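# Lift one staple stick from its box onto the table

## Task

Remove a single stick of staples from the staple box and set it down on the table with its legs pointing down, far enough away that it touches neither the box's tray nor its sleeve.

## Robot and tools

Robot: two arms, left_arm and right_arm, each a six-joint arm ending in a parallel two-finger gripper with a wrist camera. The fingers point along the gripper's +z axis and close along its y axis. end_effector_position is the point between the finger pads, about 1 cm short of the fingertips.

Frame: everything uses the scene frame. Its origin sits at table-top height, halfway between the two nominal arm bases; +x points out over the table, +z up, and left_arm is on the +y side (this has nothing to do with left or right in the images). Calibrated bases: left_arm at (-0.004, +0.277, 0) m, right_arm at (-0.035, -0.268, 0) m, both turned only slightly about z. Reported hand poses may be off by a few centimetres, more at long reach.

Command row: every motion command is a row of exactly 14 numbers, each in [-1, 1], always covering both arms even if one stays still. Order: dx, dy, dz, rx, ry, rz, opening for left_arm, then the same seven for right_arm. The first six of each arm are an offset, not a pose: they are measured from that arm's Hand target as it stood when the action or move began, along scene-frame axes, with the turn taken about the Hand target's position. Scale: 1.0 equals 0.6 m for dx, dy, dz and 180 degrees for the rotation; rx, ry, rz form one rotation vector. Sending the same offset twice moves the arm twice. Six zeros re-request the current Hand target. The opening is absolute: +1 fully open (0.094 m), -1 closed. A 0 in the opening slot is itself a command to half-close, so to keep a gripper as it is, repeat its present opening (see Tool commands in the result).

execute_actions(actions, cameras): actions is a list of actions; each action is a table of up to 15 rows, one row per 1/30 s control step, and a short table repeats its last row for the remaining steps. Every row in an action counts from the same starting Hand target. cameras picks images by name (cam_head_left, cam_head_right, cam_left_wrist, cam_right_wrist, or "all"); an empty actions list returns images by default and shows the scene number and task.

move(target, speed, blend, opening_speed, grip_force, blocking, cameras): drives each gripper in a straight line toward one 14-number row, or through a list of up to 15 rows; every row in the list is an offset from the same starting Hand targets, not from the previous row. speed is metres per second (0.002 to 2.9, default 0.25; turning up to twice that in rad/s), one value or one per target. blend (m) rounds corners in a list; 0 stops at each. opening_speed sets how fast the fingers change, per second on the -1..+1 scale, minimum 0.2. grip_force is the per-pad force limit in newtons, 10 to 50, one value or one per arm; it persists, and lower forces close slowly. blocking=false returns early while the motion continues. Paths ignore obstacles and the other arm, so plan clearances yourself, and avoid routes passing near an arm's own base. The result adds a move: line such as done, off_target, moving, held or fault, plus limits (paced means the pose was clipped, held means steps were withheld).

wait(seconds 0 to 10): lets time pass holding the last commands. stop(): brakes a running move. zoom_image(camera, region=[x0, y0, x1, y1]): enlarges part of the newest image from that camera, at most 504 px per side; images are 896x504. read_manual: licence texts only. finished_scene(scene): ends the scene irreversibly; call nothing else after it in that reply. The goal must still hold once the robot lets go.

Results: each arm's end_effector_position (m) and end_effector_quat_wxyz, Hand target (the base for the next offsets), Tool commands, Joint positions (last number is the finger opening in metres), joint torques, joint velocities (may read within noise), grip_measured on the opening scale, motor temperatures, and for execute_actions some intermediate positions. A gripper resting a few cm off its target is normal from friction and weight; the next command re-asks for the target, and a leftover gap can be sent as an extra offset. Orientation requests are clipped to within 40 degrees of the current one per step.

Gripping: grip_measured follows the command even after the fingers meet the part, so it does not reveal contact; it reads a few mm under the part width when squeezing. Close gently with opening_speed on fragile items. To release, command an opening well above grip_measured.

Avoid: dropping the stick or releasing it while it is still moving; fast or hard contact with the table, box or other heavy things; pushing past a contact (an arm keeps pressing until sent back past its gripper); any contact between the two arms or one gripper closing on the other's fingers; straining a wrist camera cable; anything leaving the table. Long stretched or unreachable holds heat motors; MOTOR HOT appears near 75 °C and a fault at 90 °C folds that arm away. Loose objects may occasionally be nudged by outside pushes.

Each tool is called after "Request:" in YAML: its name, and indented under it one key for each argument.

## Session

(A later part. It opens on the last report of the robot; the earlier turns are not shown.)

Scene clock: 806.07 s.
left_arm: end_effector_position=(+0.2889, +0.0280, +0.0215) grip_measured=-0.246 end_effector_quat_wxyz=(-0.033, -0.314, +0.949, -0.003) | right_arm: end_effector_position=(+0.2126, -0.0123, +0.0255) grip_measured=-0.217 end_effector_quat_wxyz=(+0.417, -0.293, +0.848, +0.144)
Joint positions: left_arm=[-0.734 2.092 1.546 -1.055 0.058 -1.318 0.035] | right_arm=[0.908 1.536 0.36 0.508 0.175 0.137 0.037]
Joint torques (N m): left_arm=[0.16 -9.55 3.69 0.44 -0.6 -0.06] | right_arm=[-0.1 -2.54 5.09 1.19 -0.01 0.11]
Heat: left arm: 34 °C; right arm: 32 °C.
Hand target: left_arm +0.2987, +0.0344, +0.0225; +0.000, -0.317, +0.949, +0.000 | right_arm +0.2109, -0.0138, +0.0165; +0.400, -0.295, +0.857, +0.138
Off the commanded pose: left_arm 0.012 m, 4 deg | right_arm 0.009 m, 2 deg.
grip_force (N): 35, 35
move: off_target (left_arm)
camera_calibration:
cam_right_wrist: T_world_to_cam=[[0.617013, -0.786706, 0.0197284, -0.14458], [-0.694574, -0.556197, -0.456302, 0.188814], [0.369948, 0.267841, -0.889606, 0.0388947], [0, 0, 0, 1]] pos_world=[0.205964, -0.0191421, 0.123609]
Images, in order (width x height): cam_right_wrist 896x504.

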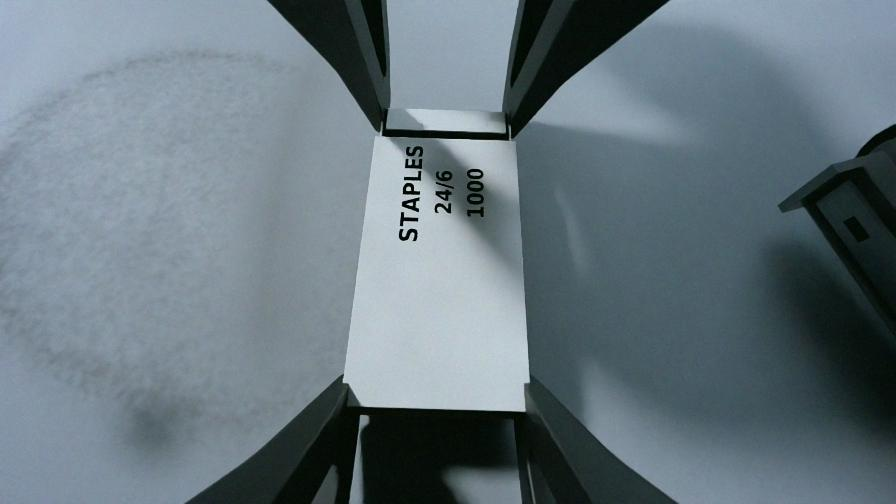

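Request:
move:
  target: [0.04,0.028,0.0,0,0,0,-0.65,0,0,0,0,0,0,-0.27]
  speed: 0.03
  cameras: ["cam_right_wrist"]

Scene clock: 809.97 s.
left_arm: end_effector_position=(+0.2933, +0.0331, +0.0219) grip_measured=-0.246 end_effector_quat_wxyz=(-0.048, -0.312, +0.949, -0.014) | right_arm: end_effector_position=(+0.2156, -0.0087, +0.0300) grip_measured=-0.217 end_effector_quat_wxyz=(+0.422, -0.291, +0.846, +0.147)
Joint positions: left_arm=[-0.7 2.092 1.546 -1.055 0.095 -1.28 0.035] | right_arm=[0.908 1.536 0.372 0.509 0.175 0.137 0.037]
Joint torques (N m): left_arm=[2.78 -7.66 8.03 0.22 -0.98 0.28] | right_arm=[-0.02 -2.7 4.04 1.18 -0.05 0.05]
Heat: left arm: 34 °C; right arm: 32 °C.
Hand target: left_arm +0.3228, +0.0512, +0.0226; +0.000, -0.317, +0.948, +0.000 | right_arm +0.2109, -0.0138, +0.0165; +0.400, -0.295, +0.857, +0.138
Off the commanded pose: left_arm 0.035 m, 6 deg | right_arm 0.015 m, 3 deg.
grip_force (N): 35, 35
move: off_target (left_arm, right_arm)
camera_calibration:
cam_right_wrist: T_world_to_cam=[[0.616807, -0.786938, 0.0166429, -0.143491], [-0.690627, -0.551219, -0.468179, 0.19452], [0.377602, 0.277282, -0.883477, 0.0391918], [0, 0, 0, 1]] pos_world=[0.208048, -0.0165623, 0.128083]
Images, in order (width x height): cam_right_wrist 896x504.

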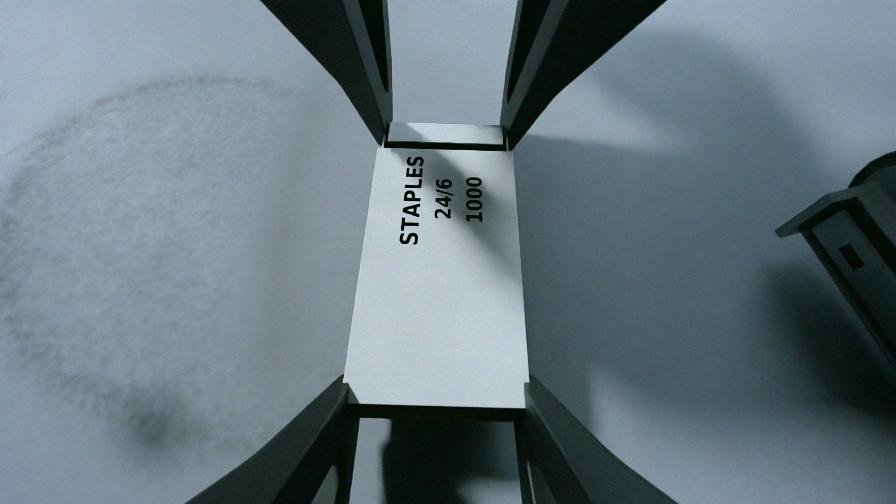

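Request:
move:
  target: [0.04,0.028,0.0,0,0,0,-0.75,-0.02,-0.015,0,0,0,0,-0.5]
  speed: 0.03
  opening_speed: 0.5
  cameras: ["cam_right_wrist","cam_left_wrist"]

Scene clock: 839.17 s.
left_arm: end_effector_position=(+0.2969, +0.0358, +0.0251) grip_measured=-0.246 end_effector_quat_wxyz=(-0.085, -0.306, +0.948, -0.022) | right_arm: end_effector_position=(+0.2167, -0.0073, +0.0358) grip_measured=-0.218 end_effector_quat_wxyz=(+0.436, -0.285, +0.840, +0.154)
Joint positions: left_arm=[-0.657 2.128 1.607 -1.12 0.162 -1.222 0.035] | right_arm=[0.911 1.53 0.358 0.55 0.182 0.141 0.037]
Joint torques (N m): left_arm=[4.57 -7.97 8.34 0.49 -1.69 0.33] | right_arm=[0.84 -6.26 1.42 0.83 0.02 0.08]
Motor temperatures (°C): left_arm=[27 32 35 26 25 27 28] | right_arm=[25 27 32 30 25 23 26]
Heat: left arm: 35 °C; right arm: 32 °C.
Hand target: left_arm +0.3468, +0.0681, +0.0225; +0.000, -0.317, +0.948, +0.000 | right_arm +0.1989, -0.0228, +0.0165; +0.400, -0.295, +0.857, +0.138
Off the commanded pose: left_arm 0.059 m, 10 deg | right_arm 0.031 m, 5 deg.
grip_force (N): 35, 35
move: off_target (left_arm, right_arm)
camera_calibration:
cam_left_wrist: T_world_to_cam=[[0.583721, -0.811949, 0.00282809, -0.143993], [-0.640614, -0.4584, 0.616022, 0.222639], [-0.498882, -0.361397, -0.787724, 0.274303], [0, 0, 0, 1]] pos_world=[0.363522, 0.0842748, 0.0793319]
cam_right_wrist: T_world_to_cam=[[0.612774, -0.790205, 0.00919888, -0.14208], [-0.682314, -0.53491, -0.498316, 0.198128], [0.398692, 0.299078, -0.866947, 0.0384996], [0, 0, 0, 1]] pos_world=[0.206899, -0.0178061, 0.133414]
Images, in order (width x height): cam_left_wrist 896x504, cam_right_wrist 896x504.

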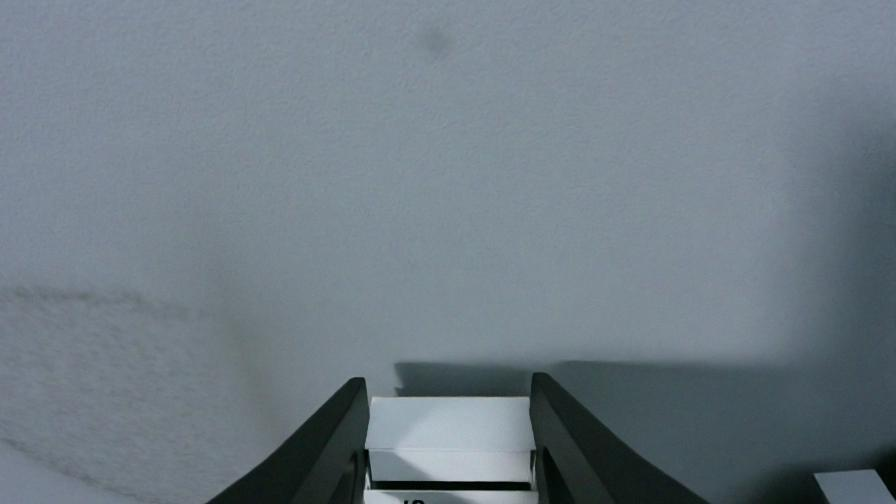

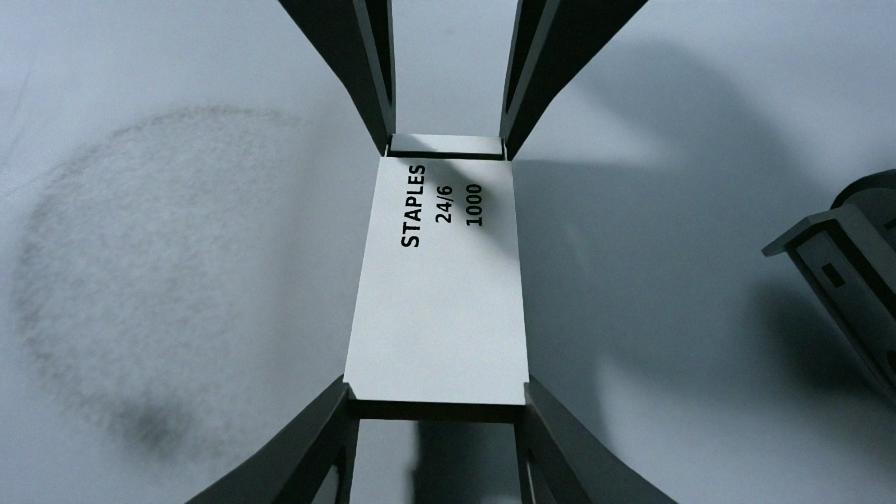

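Request:
move:
  target: [-0.045,-0.032,0.0,0,0,0,-0.7,0.02,0.016,0.0,0,0,0,-0.5]
  speed: 0.06
  cameras: []

Request:
move:
  target: [0,0,0.0,0,0,0,-0.7,0,0,0,0,0,0,-0.2]
  speed: 0.03
  opening_speed: 0.3
  cameras: ["cam_right_wrist"]

Scene clock: 865.53 s.
left_arm: end_effector_position=(+0.2944, +0.0331, +0.0210) grip_measured=-0.246 end_effector_quat_wxyz=(-0.067, -0.309, +0.949, -0.009) | right_arm: end_effector_position=(+0.2160, -0.0077, +0.0313) grip_measured=-0.218 end_effector_quat_wxyz=(+0.426, -0.287, +0.845, +0.150)
Joint positions: left_arm=[-0.687 2.127 1.593 -1.101 0.119 -1.257 0.035] | right_arm=[0.911 1.538 0.37 0.522 0.181 0.146 0.037]
Joint torques (N m): left_arm=[1.24 -10.19 4.01 0.61 -1.21 -0.07] | right_arm=[-0.28 -2.82 4.45 1.01 -0.05 0.05]
Heat: left arm: 35 °C; right arm: 31 °C.
Hand target: left_arm +0.3198, +0.0488, +0.0225; +0.000, -0.317, +0.949, +0.000 | right_arm +0.2110, -0.0131, +0.0166; +0.400, -0.295, +0.857, +0.138
Off the commanded pose: left_arm 0.030 m, 8 deg | right_arm 0.017 m, 4 deg.
grip_force (N): 35, 35
move: off_target (left_arm, right_arm)
No camera images: "cameras" was empty.

Scene clock: 866.73 s.
left_arm: end_effector_position=(+0.2944, +0.0331, +0.0210) grip_measured=-0.246 end_effector_quat_wxyz=(-0.067, -0.309, +0.949, -0.009) | right_arm: end_effector_position=(+0.2160, -0.0078, +0.0313) grip_measured=-0.196 end_effector_quat_wxyz=(+0.426, -0.287, +0.845, +0.150)
Joint positions: left_arm=[-0.687 2.127 1.593 -1.101 0.118 -1.258 0.035] | right_arm=[0.911 1.538 0.37 0.522 0.181 0.146 0.038]
Joint torques (N m): left_arm=[1.24 -10.17 4.01 0.61 -1.21 -0.06] | right_arm=[-0.34 -2.97 4.41 1.01 -0.08 0.02]
Heat: left arm: 35 °C; right arm: 31 °C.
Hand target: left_arm +0.3198, +0.0489, +0.0225; +0.000, -0.317, +0.948, +0.000 | right_arm +0.2110, -0.0132, +0.0166; +0.400, -0.295, +0.857, +0.138
Off the commanded pose: left_arm 0.030 m, 8 deg | right_arm 0.016 m, 4 deg.
grip_force (N): 35, 35
move: off_target (left_arm, right_arm)
camera_calibration:
cam_right_wrist: T_world_to_cam=[[0.611849, -0.790905, 0.0104818, -0.141765], [-0.692348, -0.541919, -0.476423, 0.196461], [0.382486, 0.284242, -0.879154, 0.0387629], [0, 0, 0, 1]] pos_world=[0.207932, -0.0166742, 0.129163]
Images, in order (width x height): cam_right_wrist 896x504.

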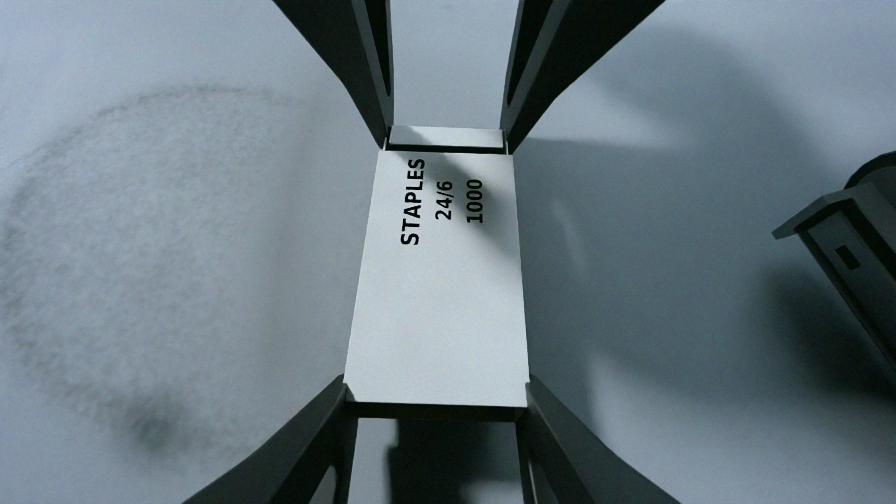

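Request:
move:
  target: [0,0,0.0,0,0,0,-0.7,0,0,0,0,0,0,-0.175]
  speed: 0.03
  opening_speed: 0.3
  cameras: []

Request:
wait:
  seconds: 0.3
  cameras: ["cam_right_wrist"]

Scene clock: 872.40 s.
left_arm: end_effector_position=(+0.3043, +0.0383, +0.0217) grip_measured=-0.246 end_effector_quat_wxyz=(-0.038, -0.308, +0.951, -0.002) | right_arm: end_effector_position=(+0.2143, -0.0098, +0.0279) grip_measured=-0.174 end_effector_quat_wxyz=(+0.419, -0.289, +0.848, +0.146)
Joint positions: left_arm=[-0.686 2.122 1.593 -1.083 0.063 -1.258 0.035] | right_arm=[0.911 1.538 0.37 0.505 0.181 0.146 0.039]
Joint torques (N m): left_arm=[1.13 -9.83 3.64 0.53 -0.64 -0.05] | right_arm=[-0.36 -2.52 4.36 1.21 -0.03 0.02]
Heat: left arm: 35 °C; right arm: 31 °C.
Hand target: left_arm +0.3198, +0.0488, +0.0225; +0.000, -0.317, +0.949, +0.000 | right_arm +0.2110, -0.0132, +0.0166; +0.400, -0.295, +0.857, +0.138
Off the commanded pose: left_arm 0.019 m, 4 deg | right_arm 0.012 m, 3 deg.
grip_force (N): 35, 35
move: off_target (left_arm, right_arm)
No camera images: "cameras" was empty.

Scene clock: 872.70 s.
left_arm: end_effector_position=(+0.3044, +0.0384, +0.0217) grip_measured=-0.246 end_effector_quat_wxyz=(-0.038, -0.308, +0.951, -0.002) | right_arm: end_effector_position=(+0.2143, -0.0098, +0.0279) grip_measured=-0.174 end_effector_quat_wxyz=(+0.419, -0.289, +0.848, +0.146)
Joint positions: left_arm=[-0.686 2.122 1.593 -1.083 0.063 -1.258 0.035] | right_arm=[0.911 1.538 0.37 0.505 0.181 0.146 0.039]
Joint torques (N m): left_arm=[1.14 -9.81 3.64 0.53 -0.65 -0.05] | right_arm=[-0.14 -2.74 4.53 1.15 -0.1 0.04]
Heat: left arm: 35 °C; right arm: 31 °C.
Hand target: left_arm +0.3197, +0.0488, +0.0225; +0.000, -0.317, +0.949, +0.000 | right_arm +0.2110, -0.0132, +0.0166; +0.400, -0.295, +0.857, +0.138
Tool commands: left_gripper/opening=-0.7 right_gripper/opening=-0.175
Off the commanded pose: left_arm 0.019 m, 4 deg | right_arm 0.012 m, 3 deg.
grip_force (N): 35, 35
wait: 0.30 s; at rest by 0.17 s
camera_calibration:
cam_right_wrist: T_world_to_cam=[[0.611942, -0.790771, 0.0144346, -0.142487], [-0.697443, -0.548146, -0.461636, 0.193341], [0.372961, 0.272427, -0.886952, 0.0391075], [0, 0, 0, 1]] pos_world=[0.207452, -0.0173491, 0.125996]
Images, in order (width x height): cam_right_wrist 896x504.

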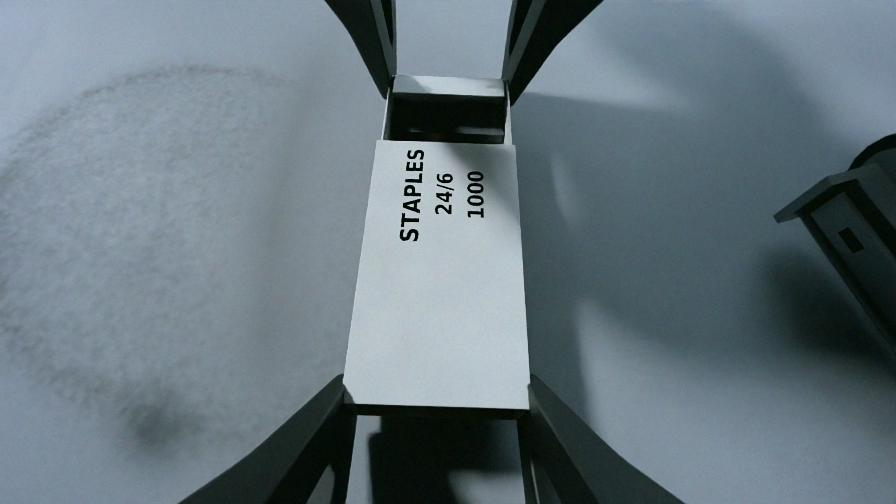

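Request:
move:
  target: [0.03,0.022,0.0,0,0,0,-0.7,0,0,0,0,0,0,-0.175]
  speed: 0.04
  cameras: []

Request:
wait:
  seconds: 0.3
  cameras: ["cam_right_wrist"]

Scene clock: 879.07 s.
left_arm: end_effector_position=(+0.3228, +0.0577, +0.0225) grip_measured=-0.246 end_effector_quat_wxyz=(-0.024, -0.316, +0.948, -0.002) | right_arm: end_effector_position=(+0.2130, -0.0100, +0.0264) grip_measured=-0.174 end_effector_quat_wxyz=(+0.415, -0.290, +0.850, +0.146)
Joint positions: left_arm=[-0.63 2.122 1.598 -1.074 0.04 -1.218 0.035] | right_arm=[0.911 1.538 0.37 0.497 0.176 0.146 0.039]
Joint torques (N m): left_arm=[0.81 -7.97 7.04 0.32 -0.42 0.13] | right_arm=[-0.17 -2.84 4.33 1.3 -0.02 0.02]
Heat: left arm: 34 °C; right arm: 31 °C.
Hand target: left_arm +0.3377, +0.0620, +0.0225; +0.000, -0.317, +0.949, +0.000 | right_arm +0.2110, -0.0131, +0.0166; +0.400, -0.295, +0.857, +0.138
Off the commanded pose: left_arm 0.015 m, 3 deg | right_arm 0.010 m, 2 deg.
grip_force (N): 35, 35
move: off_target (left_arm)
No camera images: "cameras" was empty.

Scene clock: 879.37 s.
left_arm: end_effector_position=(+0.3228, +0.0577, +0.0225) grip_measured=-0.246 end_effector_quat_wxyz=(-0.024, -0.316, +0.948, -0.002) | right_arm: end_effector_position=(+0.2130, -0.0100, +0.0264) grip_measured=-0.174 end_effector_quat_wxyz=(+0.415, -0.290, +0.850, +0.146)
Joint positions: left_arm=[-0.63 2.122 1.598 -1.074 0.04 -1.218 0.035] | right_arm=[0.911 1.538 0.37 0.497 0.176 0.146 0.039]
Joint torques (N m): left_arm=[0.84 -7.92 7.02 0.32 -0.42 0.1] | right_arm=[-0.35 -2.44 4.57 1.28 -0.03 -0.03]
Heat: left arm: 34 °C; right arm: 31 °C.
Hand target: left_arm +0.3377, +0.0620, +0.0225; +0.000, -0.317, +0.949, +0.000 | right_arm +0.2110, -0.0131, +0.0166; +0.400, -0.295, +0.857, +0.138
Tool commands: left_gripper/opening=-0.7 right_gripper/opening=-0.175
Off the commanded pose: left_arm 0.015 m, 3 deg | right_arm 0.010 m, 2 deg.
grip_force (N): 35, 35
wait: 0.30 s; at rest by 0.17 s
camera_calibration:
cam_right_wrist: T_world_to_cam=[[0.615153, -0.788299, 0.0130779, -0.142421], [-0.698471, -0.5526, -0.454722, 0.191556], [0.365683, 0.270589, -0.890538, 0.0400243], [0, 0, 0, 1]] pos_world=[0.206771, -0.0172469, 0.12461]
Images, in order (width x height): cam_right_wrist 896x504.

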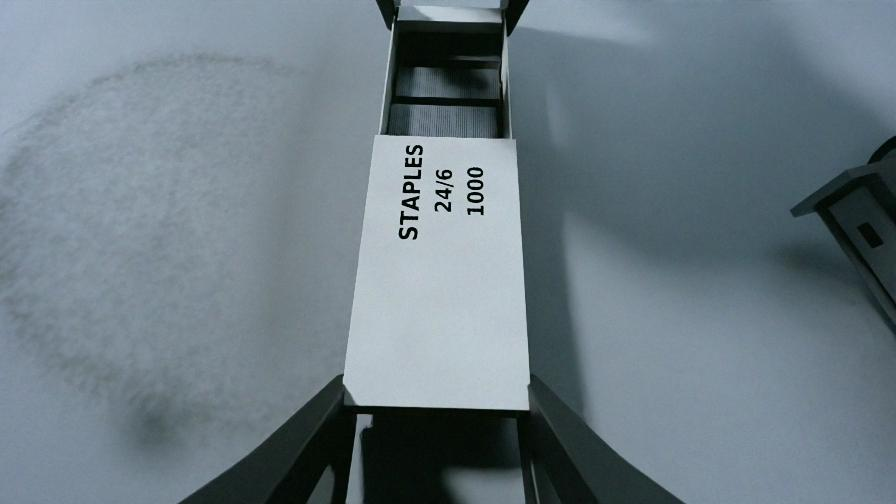

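Request:
zoom_image:
  camera: "cam_right_wrist"
  region: [370, 0, 530, 150]

Scaled by 3.150 from the camera's 896x504 image, which has a finer 1280x720 frame.

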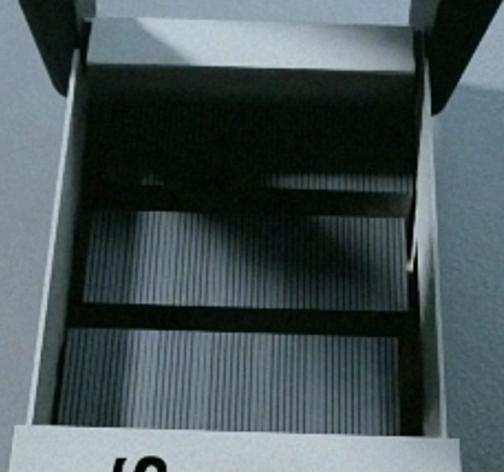

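Request:
move:
  target: [0.02,0.015,0.0,0,0,0,-0.7,0,0,0,0,0,0,-0.175]
  speed: 0.04
  cameras: []

Request:
wait:
  seconds: 0.3
  cameras: ["cam_right_wrist","cam_left_wrist"]

Scene clock: 905.97 s.
left_arm: end_effector_position=(+0.3391, +0.0685, +0.0230) grip_measured=-0.246 end_effector_quat_wxyz=(-0.014, -0.317, +0.948, -0.003) | right_arm: end_effector_position=(+0.2121, -0.0110, +0.0248) grip_measured=-0.174 end_effector_quat_wxyz=(+0.412, -0.292, +0.851, +0.144)
Joint positions: left_arm=[-0.591 2.139 1.628 -1.074 0.026 -1.183 0.035] | right_arm=[0.911 1.538 0.37 0.489 0.175 0.146 0.039]
Joint torques (N m): left_arm=[0.55 -7.76 7.41 0.2 -0.26 0.07] | right_arm=[-0.2 -2.62 4.66 1.38 0.02 -0.04]
Heat: left arm: 34 °C; right arm: 31 °C.
Hand target: left_arm +0.3497, +0.0711, +0.0225; +0.000, -0.317, +0.949, +0.000 | right_arm +0.2110, -0.0131, +0.0166; +0.400, -0.295, +0.857, +0.138
Off the commanded pose: left_arm 0.011 m, 2 deg | right_arm 0.009 m, 2 deg.
grip_force (N): 35, 35
move: off_target (left_arm)
No camera images: "cameras" was empty.

Scene clock: 906.27 s.
left_arm: end_effector_position=(+0.3391, +0.0685, +0.0230) grip_measured=-0.246 end_effector_quat_wxyz=(-0.014, -0.317, +0.948, -0.003) | right_arm: end_effector_position=(+0.2121, -0.0110, +0.0248) grip_measured=-0.174 end_effector_quat_wxyz=(+0.412, -0.292, +0.851, +0.144)
Joint positions: left_arm=[-0.591 2.139 1.628 -1.074 0.026 -1.183 0.035] | right_arm=[0.911 1.538 0.37 0.489 0.175 0.146 0.039]
Joint torques (N m): left_arm=[0.54 -7.77 7.42 0.2 -0.26 0.1] | right_arm=[-0.14 -2.81 4.46 1.35 -0.01 0.04]
Heat: left arm: 34 °C; right arm: 31 °C.
Hand target: left_arm +0.3497, +0.0711, +0.0225; +0.000, -0.317, +0.949, +0.000 | right_arm +0.2110, -0.0131, +0.0166; +0.400, -0.295, +0.857, +0.138
Tool commands: left_gripper/opening=-0.7 right_gripper/opening=-0.175
Off the commanded pose: left_arm 0.011 m, 2 deg | right_arm 0.009 m, 2 deg.
grip_force (N): 35, 35
wait: 0.30 s; at rest by 0.17 s
camera_calibration:
cam_left_wrist: T_world_to_cam=[[0.599582, -0.800255, 0.00965798, -0.148471], [-0.698723, -0.517549, 0.493893, 0.292499], [-0.390242, -0.302877, -0.869469, 0.266515], [0, 0, 0, 1]] pos_world=[0.397401, 0.113289, 0.0886973]
cam_right_wrist: T_world_to_cam=[[0.615437, -0.788049, 0.0146967, -0.142782], [-0.700801, -0.555643, -0.44737, 0.189942], [0.360715, 0.265028, -0.894228, 0.0402061], [0, 0, 0, 1]] pos_world=[0.206482, -0.0176351, 0.123026]
Images, in order (width x height): cam_left_wrist 896x504, cam_right_wrist 896x504.

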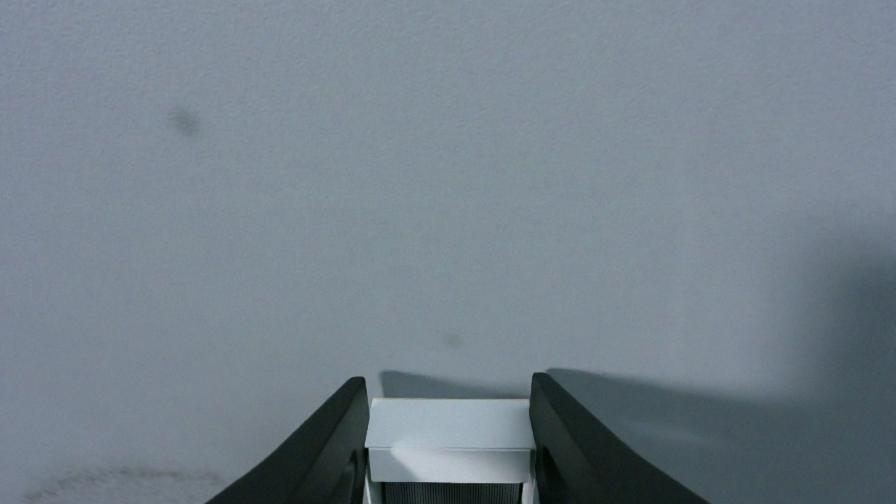

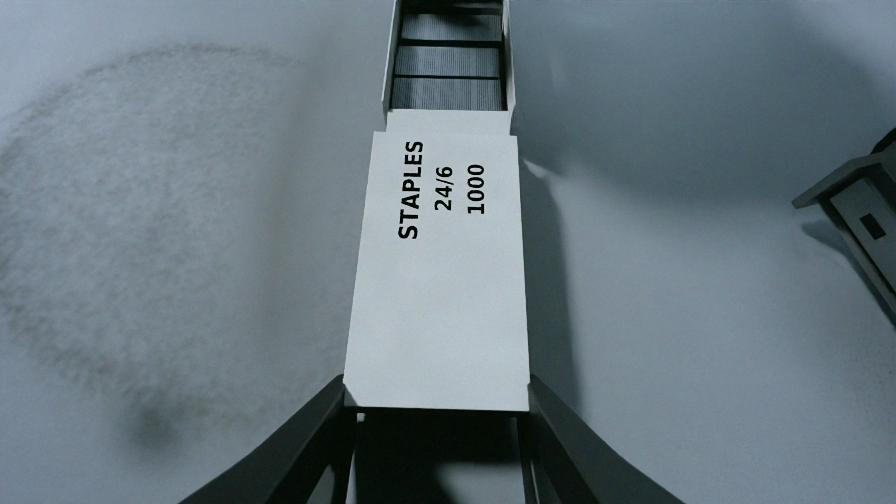

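Request:
zoom_image:
  camera: "cam_right_wrist"
  region: [370, 0, 530, 150]

Scaled by 3.150 from the camera's 896x504 image, which has a finer 1280x720 frame.

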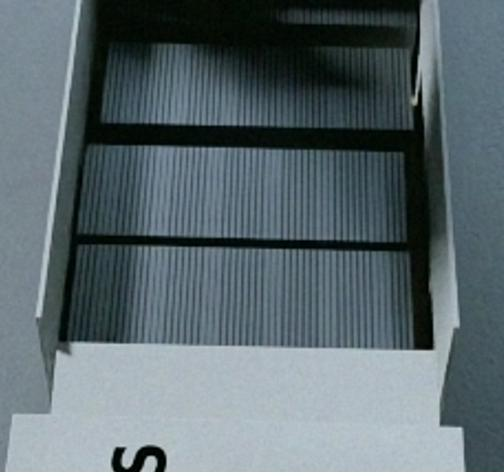

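Request:
move:
  target: [0.03,0.022,0.0,0,0,0,-0.7,0,0,0,0,0,0,-0.175]
  speed: 0.05
  cameras: []

Request:
move:
  target: [0,0,0.0,0,0,0,-0.1,0,0,0,0,0,0,0.2]
  speed: 0.04
  opening_speed: 0.4
  cameras: []

Request:
move:
  target: [-0.02,-0.015,0.15,0,0,0,-0.1,-0.1,-0.08,0.08,0,0,0,0.2]
  speed: 0.1
  cameras: []

Request:
wait:
  seconds: 0.2
  cameras: ["all"]

Scene clock: 941.13 s.
left_arm: end_effector_position=(+0.3608, +0.0800, +0.0237) grip_measured=-0.246 end_effector_quat_wxyz=(-0.009, -0.318, +0.948, -0.008) | right_arm: end_effector_position=(+0.2121, -0.0110, +0.0248) grip_measured=-0.174 end_effector_quat_wxyz=(+0.412, -0.292, +0.851, +0.144)
Joint positions: left_arm=[-0.541 2.175 1.688 -1.084 0.024 -1.135 0.035] | right_arm=[0.911 1.538 0.37 0.489 0.175 0.146 0.039]
Joint torques (N m): left_arm=[0.42 -7.94 7.38 0.1 -0.23 0.09] | right_arm=[-0.42 -2.52 4.41 1.35 0 -0.02]
Heat: left arm: 34 °C; right arm: 31 °C.
Hand target: left_arm +0.3677, +0.0842, +0.0225; +0.000, -0.317, +0.949, +0.000 | right_arm +0.2110, -0.0131, +0.0166; +0.400, -0.295, +0.857, +0.138
Off the commanded pose: left_arm 0.008 m, 1 deg | right_arm 0.009 m, 2 deg.
grip_force (N): 35, 35
move: done
No camera images: "cameras" was empty.

Scene clock: 942.83 s.
left_arm: end_effector_position=(+0.3607, +0.0818, +0.0202) grip_measured=-0.102 end_effector_quat_wxyz=(-0.009, -0.317, +0.948, -0.002) | right_arm: end_effector_position=(+0.2115, -0.0118, +0.0235) grip_measured=+0.198 end_effector_quat_wxyz=(+0.410, -0.292, +0.852, +0.142)
Joint positions: left_arm=[-0.541 2.184 1.688 -1.084 0.015 -1.133 0.042] | right_arm=[0.911 1.538 0.37 0.482 0.175 0.146 0.056]
Joint torques (N m): left_arm=[0.46 -8.58 7.32 0.08 -0.15 0.08] | right_arm=[-0.34 -2.59 4.48 1.42 0 0.02]
Heat: left arm: 34 °C; right arm: 31 °C.
Hand target: left_arm +0.3677, +0.0842, +0.0226; +0.000, -0.317, +0.949, +0.000 | right_arm +0.2110, -0.0131, +0.0166; +0.400, -0.295, +0.857, +0.138
Off the commanded pose: left_arm 0.008 m, 1 deg | right_arm 0.007 m, 1 deg.
grip_force (N): 35, 35
move: done
No camera images: "cameras" was empty.

Scene clock: 944.67 s.
left_arm: end_effector_position=(+0.3524, +0.0769, +0.0920) grip_measured=-0.102 end_effector_quat_wxyz=(-0.021, -0.315, +0.949, +0.012) | right_arm: end_effector_position=(+0.1519, -0.0606, +0.0624) grip_measured=+0.198 end_effector_quat_wxyz=(+0.396, -0.301, +0.857, +0.134)
Joint positions: left_arm=[-0.562 2.167 1.947 -1.397 0.015 -1.149 0.042] | right_arm=[1.012 0.943 0.272 -0.064 0.247 0.207 0.056]
Joint torques (N m): left_arm=[-0.44 -11.67 7.99 -0.11 -0.13 -0.1] | right_arm=[0.62 -2.03 5.2 1.39 0.17 0.15]
Heat: left arm: 34 °C; right arm: 31 °C.
Hand target: left_arm +0.3558, +0.0752, +0.1125; +0.000, -0.317, +0.949, +0.000 | right_arm +0.1510, -0.0612, +0.0645; +0.400, -0.295, +0.857, +0.138
Off the commanded pose: left_arm 0.021 m, 3 deg | right_arm 0.002 m, 1 deg.
grip_force (N): 35, 35
move: off_target (left_arm)
No camera images: "cameras" was empty.

Scene clock: 944.87 s.
left_arm: end_effector_position=(+0.3523, +0.0769, +0.0920) grip_measured=-0.102 end_effector_quat_wxyz=(-0.021, -0.315, +0.949, +0.012) | right_arm: end_effector_position=(+0.1518, -0.0606, +0.0623) grip_measured=+0.198 end_effector_quat_wxyz=(+0.396, -0.301, +0.857, +0.134)
Joint positions: left_arm=[-0.562 2.167 1.947 -1.397 0.015 -1.149 0.042] | right_arm=[1.012 0.943 0.272 -0.064 0.247 0.207 0.056]
Joint torques (N m): left_arm=[-0.44 -11.67 8.02 -0.11 -0.13 -0.11] | right_arm=[0.5 -2.02 5.35 1.39 0.12 0.13]
Heat: left arm: 34 °C; right arm: 31 °C.
Hand target: left_arm +0.3557, +0.0753, +0.1125; +0.000, -0.317, +0.949, +0.000 | right_arm +0.1510, -0.0612, +0.0645; +0.400, -0.295, +0.857, +0.138
Tool commands: left_gripper/opening=-0.1 right_gripper/opening=+0.2
Off the commanded pose: left_arm 0.021 m, 3 deg | right_arm 0.002 m, 1 deg.
grip_force (N): 35, 35
wait: 0.20 s; at rest by 0.17 s
camera_calibration:
cam_left_wrist: T_world_to_cam=[[0.595825, -0.802783, -0.0230832, -0.145724], [-0.690101, -0.526471, 0.496576, 0.269463], [-0.410795, -0.279943, -0.867686, 0.339535], [0, 0, 0, 1]] pos_world=[0.412262, 0.11993, 0.157437]
cam_right_wrist: T_world_to_cam=[[0.622636, -0.782034, 0.0273253, -0.146821], [-0.706556, -0.576865, -0.409884, 0.134187], [0.336307, 0.235902, -0.911728, 0.111757], [0, 0, 0, 1]] pos_world=[0.148643, -0.0637753, 0.160905]

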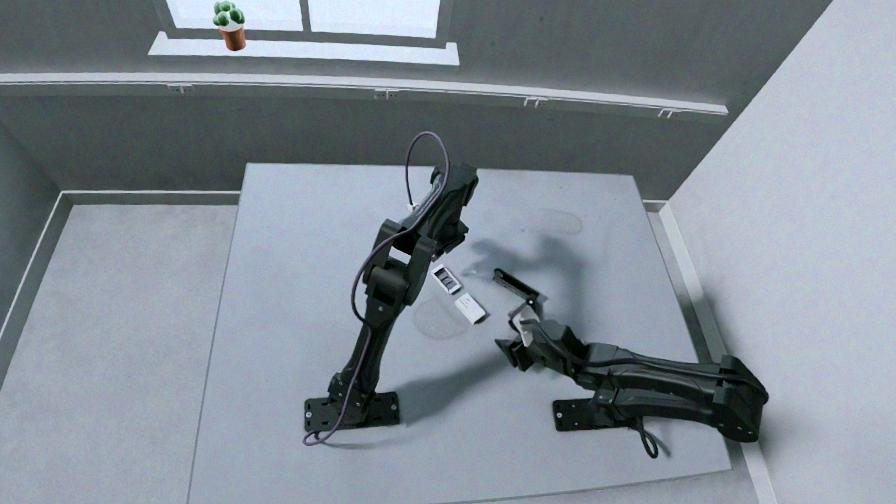

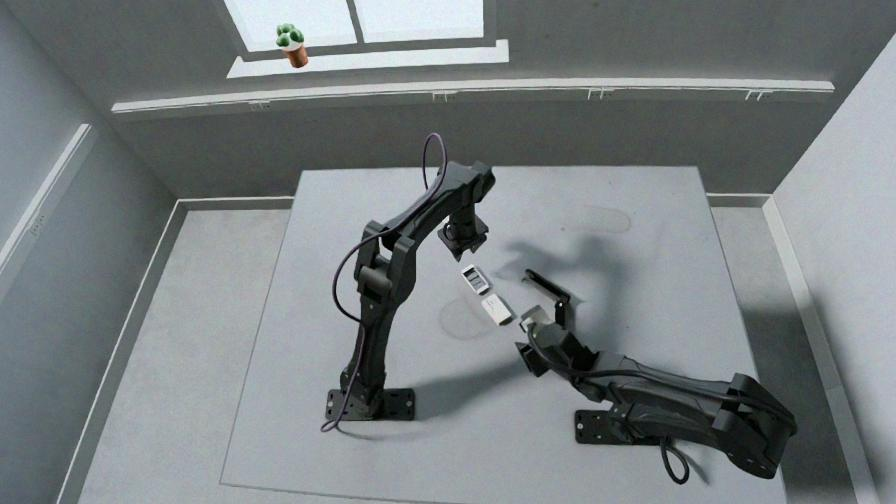

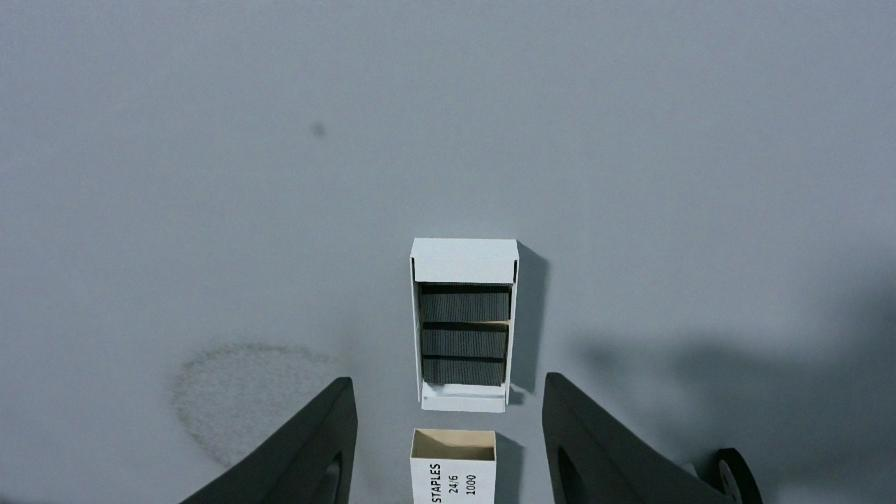

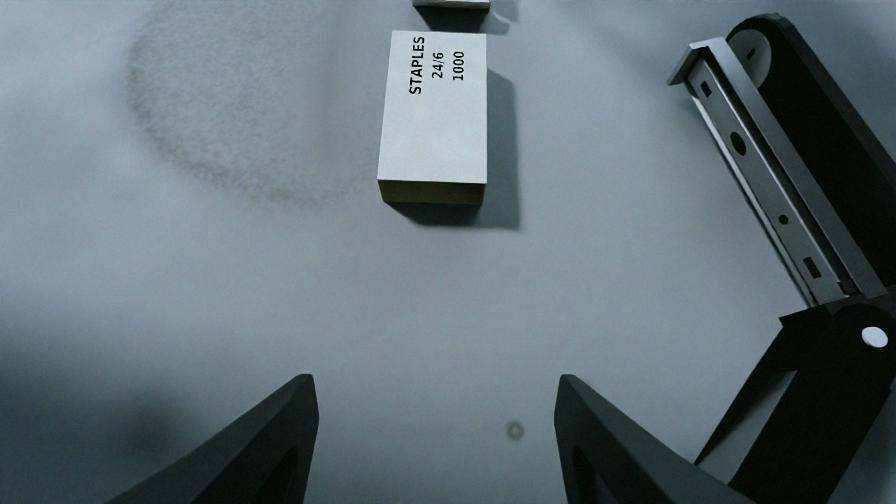

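Request:
zoom_image:
  camera: "cam_left_wrist"
  region: [390, 220, 550, 420]

Request:
zoom_image:
  camera: "cam_head_left"
  region: [415, 250, 495, 330]

Scaled by 2.520 from the camera's 896x504 image, which has a finer 1280x720 frame.

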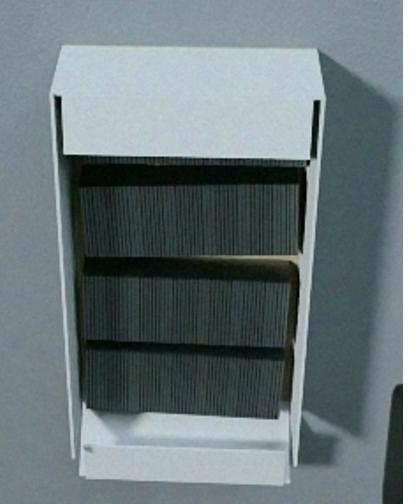

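Scaled by 6.300 from the camera's 896x504 image, which has a finer 1280x720 frame.

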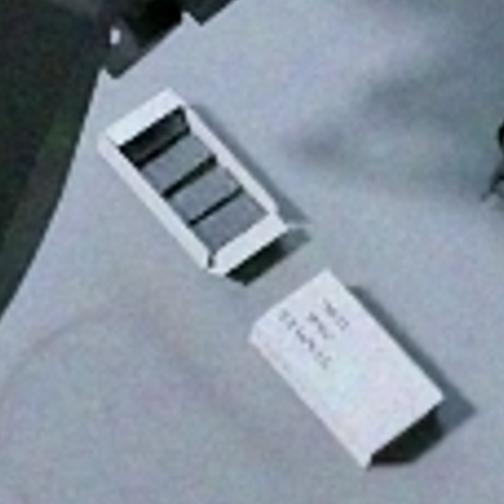

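Request:
move:
  target: [-0.0438,-0.0312,0.0125,0,0,-0.5,-0.1,0,0,0,0,0,0,0.2]
  speed: 0.3
  cameras: []

Request:
wait:
  seconds: 0.2
  cameras: ["cam_left_wrist","cam_head_left"]

Scene clock: 1123.30 s.
left_arm: end_effector_position=(+0.3327, +0.0564, +0.1044) grip_measured=-0.102 end_effector_quat_wxyz=(-0.015, +0.440, +0.898, +0.000) | right_arm: end_effector_position=(+0.1518, -0.0607, +0.0623) grip_measured=+0.198 end_effector_quat_wxyz=(+0.396, -0.301, +0.857, +0.134)
Joint positions: left_arm=[-0.635 2.121 1.926 -1.405 0.003 0.33 0.042] | right_arm=[1.012 0.943 0.272 -0.065 0.247 0.207 0.056]
Joint torques (N m): left_arm=[-0.43 -12.14 4.9 0 -0.02 0.12] | right_arm=[0.62 -1.88 5.31 1.41 0.13 0.12]
Heat: left arm: 34 °C; right arm: 31 °C.
Hand target: left_arm +0.3295, +0.0566, +0.1201; +0.001, +0.447, +0.895, +0.000 | right_arm +0.1509, -0.0612, +0.0645; +0.400, -0.295, +0.857, +0.138
Off the commanded pose: left_arm 0.016 m, 2 deg | right_arm 0.002 m, 1 deg.
grip_force (N): 35, 35
move: off_target (left_arm)
No camera images: "cameras" was empty.

Scene clock: 1123.50 s.
left_arm: end_effector_position=(+0.3327, +0.0564, +0.1044) grip_measured=-0.102 end_effector_quat_wxyz=(-0.015, +0.440, +0.898, +0.000) | right_arm: end_effector_position=(+0.1518, -0.0607, +0.0623) grip_measured=+0.198 end_effector_quat_wxyz=(+0.396, -0.301, +0.857, +0.134)
Joint positions: left_arm=[-0.635 2.121 1.926 -1.405 0.003 0.33 0.042] | right_arm=[1.012 0.943 0.272 -0.065 0.247 0.207 0.056]
Joint torques (N m): left_arm=[-0.46 -12.12 4.9 0 -0.03 0.11] | right_arm=[0.54 -2.21 5.26 1.43 0.14 0.11]
Heat: left arm: 34 °C; right arm: 31 °C.
Hand target: left_arm +0.3295, +0.0566, +0.1201; +0.001, +0.447, +0.895, +0.000 | right_arm +0.1509, -0.0612, +0.0645; +0.400, -0.295, +0.857, +0.138
Tool commands: left_gripper/opening=-0.1 right_gripper/opening=+0.2
Off the commanded pose: left_arm 0.016 m, 2 deg | right_arm 0.002 m, 1 deg.
grip_force (N): 35, 35
wait: 0.20 s; at rest by 0.17 s
camera_calibration:
cam_left_wrist: T_world_to_cam=[[-0.791534, -0.61058, 0.0258075, 0.295496], [-0.521599, 0.696981, 0.492089, 0.114371], [-0.318447, 0.376044, -0.870162, 0.269011], [0, 0, 0, 1]] pos_world=[0.379217, -0.000450023, 0.170177]
Images, in order (width x height): cam_head_left 896x504, cam_left_wrist 896x504.

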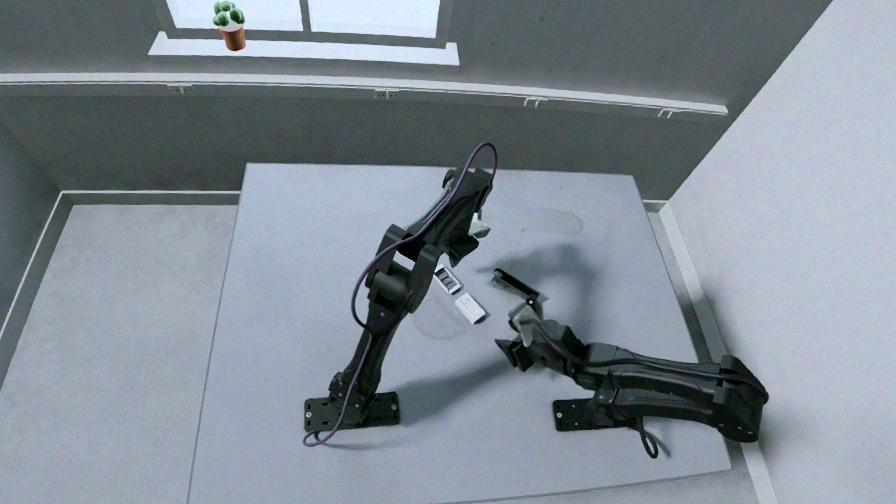

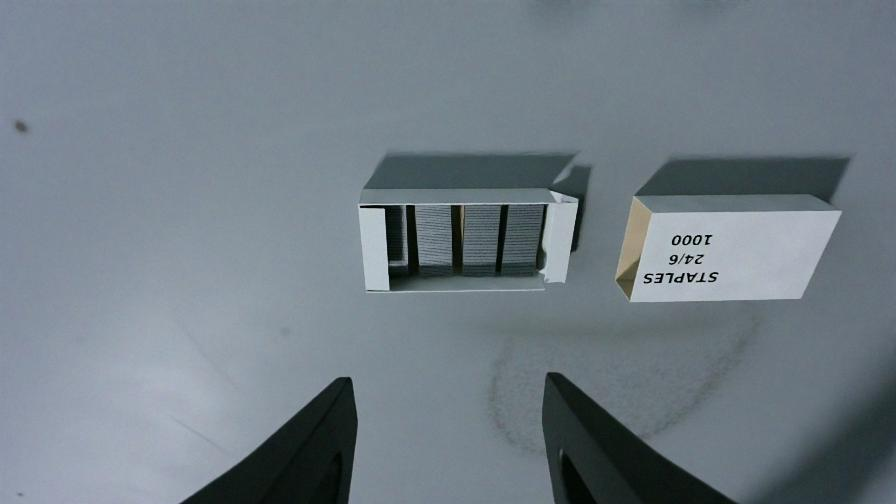

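Request:
zoom_image:
  camera: "cam_left_wrist"
  region: [345, 140, 605, 310]

Scaled by 1.938 from the camera's 896x504 image, which has a finer 1280x720 frame.

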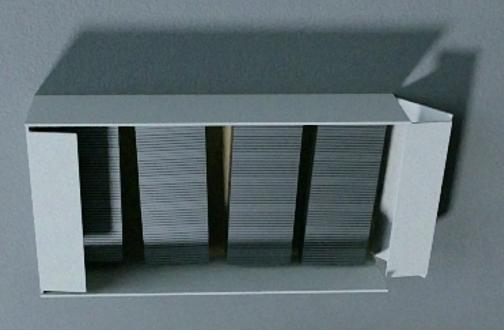

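Request:
zoom_image:
  camera: "cam_left_wrist"
  region: [490, 170, 610, 310]

Request:
zoom_image:
  camera: "cam_left_wrist"
  region: [345, 170, 465, 310]

Scaled by 3.600 from the camera's 896x504 image, which has a finer 1280x720 frame.

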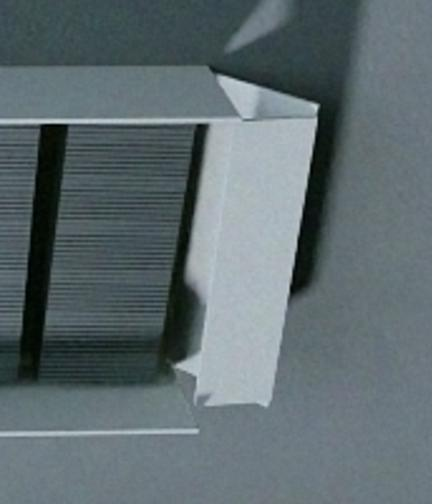

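Scaled by 3.600 from the camera's 896x504 image, which has a finer 1280x720 frame.

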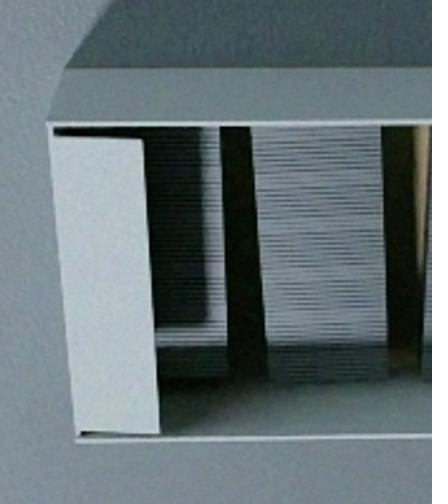

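Request:
move:
  target:
    - [0,0,0,0,0,0,-0.1,0.1,0.08,-0.08,0,0,0,0.2]
    - [0,0,0,0,0,0,-0.1,0.1,0.08,-0.08,0,0,0,-0.3]
    - [0,0,0,0,0,0,-0.1,0.01,0.02,-0.078,0,0,0,-0.3]
    - [0,0,0,0,0,0,-0.1,0.01,0.02,-0.078,0,0,0,0.2]
  speed: 0.12
  grip_force: [35,20]
  cameras: ["cam_right_wrist","cam_head_left"]

Scene clock: 1317.03 s.
left_arm: end_effector_position=(+0.3327, +0.0564, +0.1044) grip_measured=-0.102 end_effector_quat_wxyz=(-0.015, +0.440, +0.898, +0.000) | right_arm: end_effector_position=(+0.1610, -0.0437, +0.0221) grip_measured=+0.198 end_effector_quat_wxyz=(+0.408, -0.297, +0.852, +0.143)
Joint positions: left_arm=[-0.635 2.121 1.926 -1.405 0.003 0.331 0.042] | right_arm=[1.022 1.274 0.177 0.393 0.254 0.213 0.056]
Joint torques (N m): left_arm=[-0.43 -12.12 4.85 0.01 -0.01 0.11] | right_arm=[0.51 -3.17 3.47 1.21 0.12 0.11]
Heat: left arm: 36 °C; right arm: 31 °C.
Hand target: left_arm +0.3295, +0.0566, +0.1201; +0.001, +0.447, +0.895, +0.000 | right_arm +0.1570, -0.0491, +0.0179; +0.400, -0.295, +0.857, +0.138
Off the commanded pose: left_arm 0.016 m, 2 deg | right_arm 0.008 m, 1 deg.
grip_force (N): 35, 20
move: off_target (left_arm)
camera_calibration:
cam_right_wrist: T_world_to_cam=[[0.622579, -0.782361, 0.0174932, -0.137984], [-0.698257, -0.565466, -0.438959, 0.133795], [0.353317, 0.261072, -0.898337, 0.0660112], [0, 0, 0, 1]] pos_world=[0.156006, -0.0495304, 0.120444]
Images, in order (width x height): cam_head_left 896x504, cam_right_wrist 896x504.

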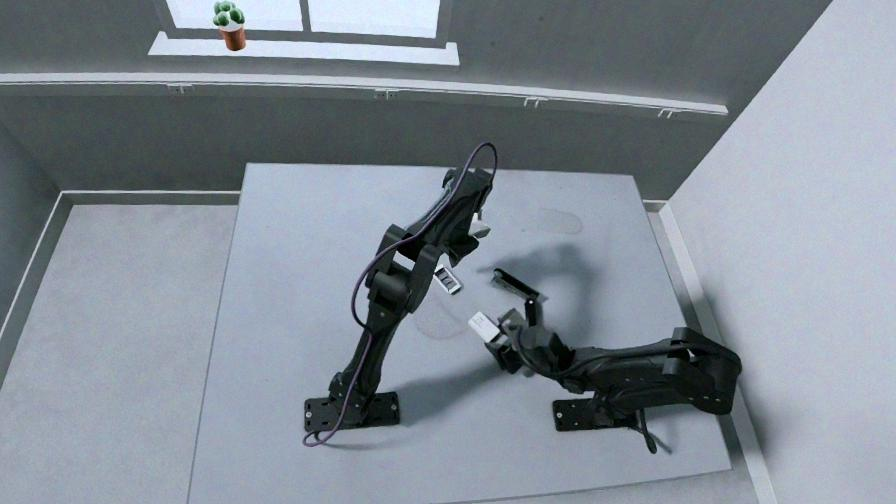

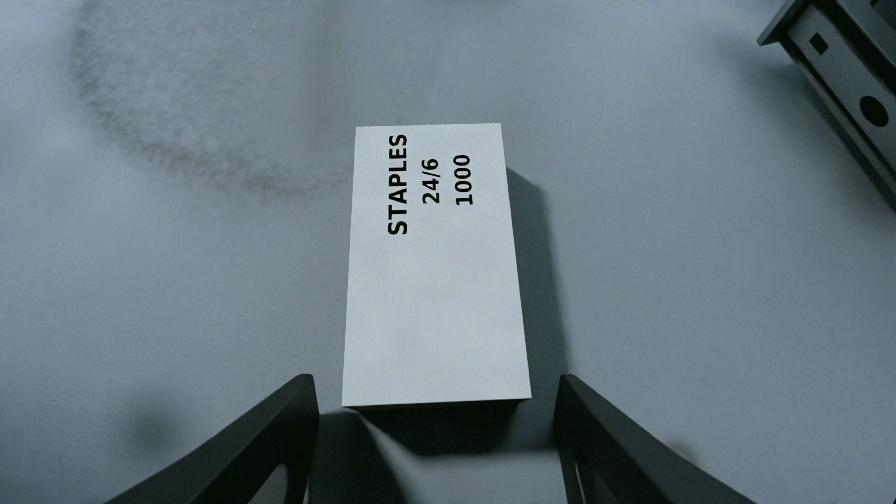

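Request:
move:
  target: [-0.0333,-0.0377,-0.1018,0,0,0,-0.15,-0.05,-0.0667,0.12,0,0,0,0.2]
  speed: 0.12
  cameras: []

Request:
wait:
  seconds: 0.2
  cameras: ["cam_left_wrist"]

Scene clock: 1323.83 s.
left_arm: end_effector_position=(+0.3059, +0.0382, +0.0470) grip_measured=-0.148 end_effector_quat_wxyz=(-0.024, +0.448, +0.894, +0.003) | right_arm: end_effector_position=(+0.1247, -0.0931, +0.0753) grip_measured=+0.198 end_effector_quat_wxyz=(+0.386, -0.305, +0.861, +0.127)
Joint positions: left_arm=[-0.712 2.11 1.68 -1.188 0.003 0.272 0.04] | right_arm=[1.057 0.628 0.273 -0.415 0.278 0.238 0.056]
Joint torques (N m): left_arm=[-0.32 -11.37 4.77 0.26 -0.02 -0.08] | right_arm=[0.68 0.14 8.08 1.38 0.2 0.11]
Heat: left arm: 36 °C; right arm: 30 °C.
Hand target: left_arm +0.3094, +0.0340, +0.0589; +0.000, +0.447, +0.895, +0.000 | right_arm +0.1270, -0.0891, +0.0898; +0.400, -0.295, +0.857, +0.138
Off the commanded pose: left_arm 0.013 m, 3 deg | right_arm 0.015 m, 2 deg.
grip_force (N): 35, 20
move: off_target (left_arm, right_arm)
No camera images: "cameras" was empty.

Scene clock: 1324.03 s.
left_arm: end_effector_position=(+0.3060, +0.0382, +0.0470) grip_measured=-0.148 end_effector_quat_wxyz=(-0.024, +0.448, +0.894, +0.003) | right_arm: end_effector_position=(+0.1246, -0.0932, +0.0751) grip_measured=+0.198 end_effector_quat_wxyz=(+0.386, -0.305, +0.861, +0.127)
Joint positions: left_arm=[-0.712 2.11 1.68 -1.187 0.003 0.272 0.04] | right_arm=[1.057 0.628 0.273 -0.416 0.278 0.238 0.056]
Joint torques (N m): left_arm=[-0.34 -11.36 4.74 0.26 -0.02 -0.09] | right_arm=[0.59 -0.06 8.13 1.4 0.18 0.17]
Heat: left arm: 36 °C; right arm: 30 °C.
Hand target: left_arm +0.3095, +0.0339, +0.0589; +0.001, +0.447, +0.895, +0.000 | right_arm +0.1269, -0.0891, +0.0898; +0.400, -0.295, +0.857, +0.138
Tool commands: left_gripper/opening=-0.15 right_gripper/opening=+0.2
Off the commanded pose: left_arm 0.013 m, 3 deg | right_arm 0.015 m, 2 deg.
grip_force (N): 35, 20
wait: 0.20 s; at rest by 0.17 s
camera_calibration:
cam_left_wrist: T_world_to_cam=[[-0.801981, -0.596646, 0.0289923, 0.267085], [-0.502517, 0.700107, 0.507273, 0.134711], [-0.32296, 0.392254, -0.861297, 0.21785], [0, 0, 0, 1]] pos_world=[0.352248, -0.0204096, 0.111555]
Images, in order (width x height): cam_left_wrist 896x504.

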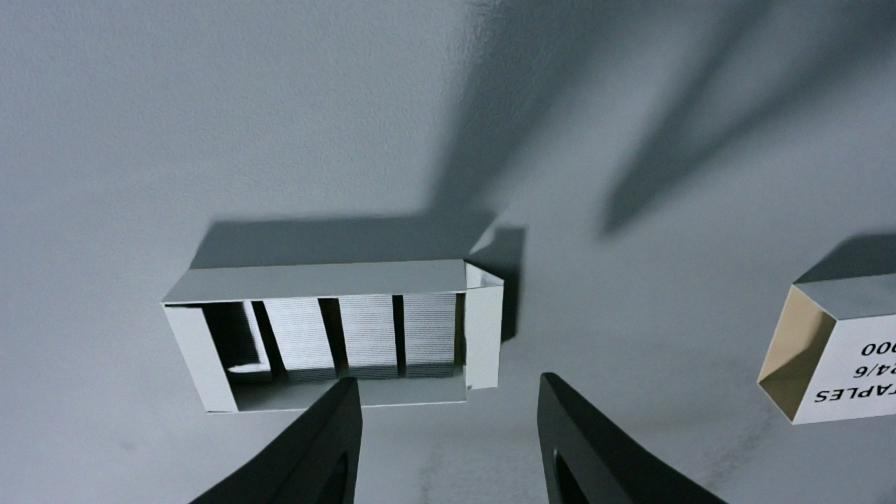

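Request:
zoom_image:
  camera: "cam_left_wrist"
  region: [150, 250, 530, 430]

Scaled by 1.326 from the camera's 896x504 image, which has a finer 1280x720 frame.

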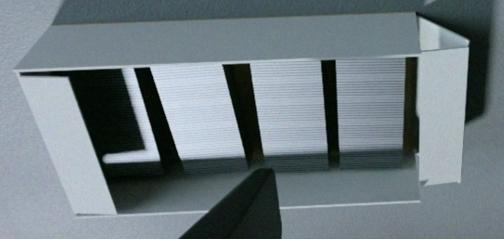

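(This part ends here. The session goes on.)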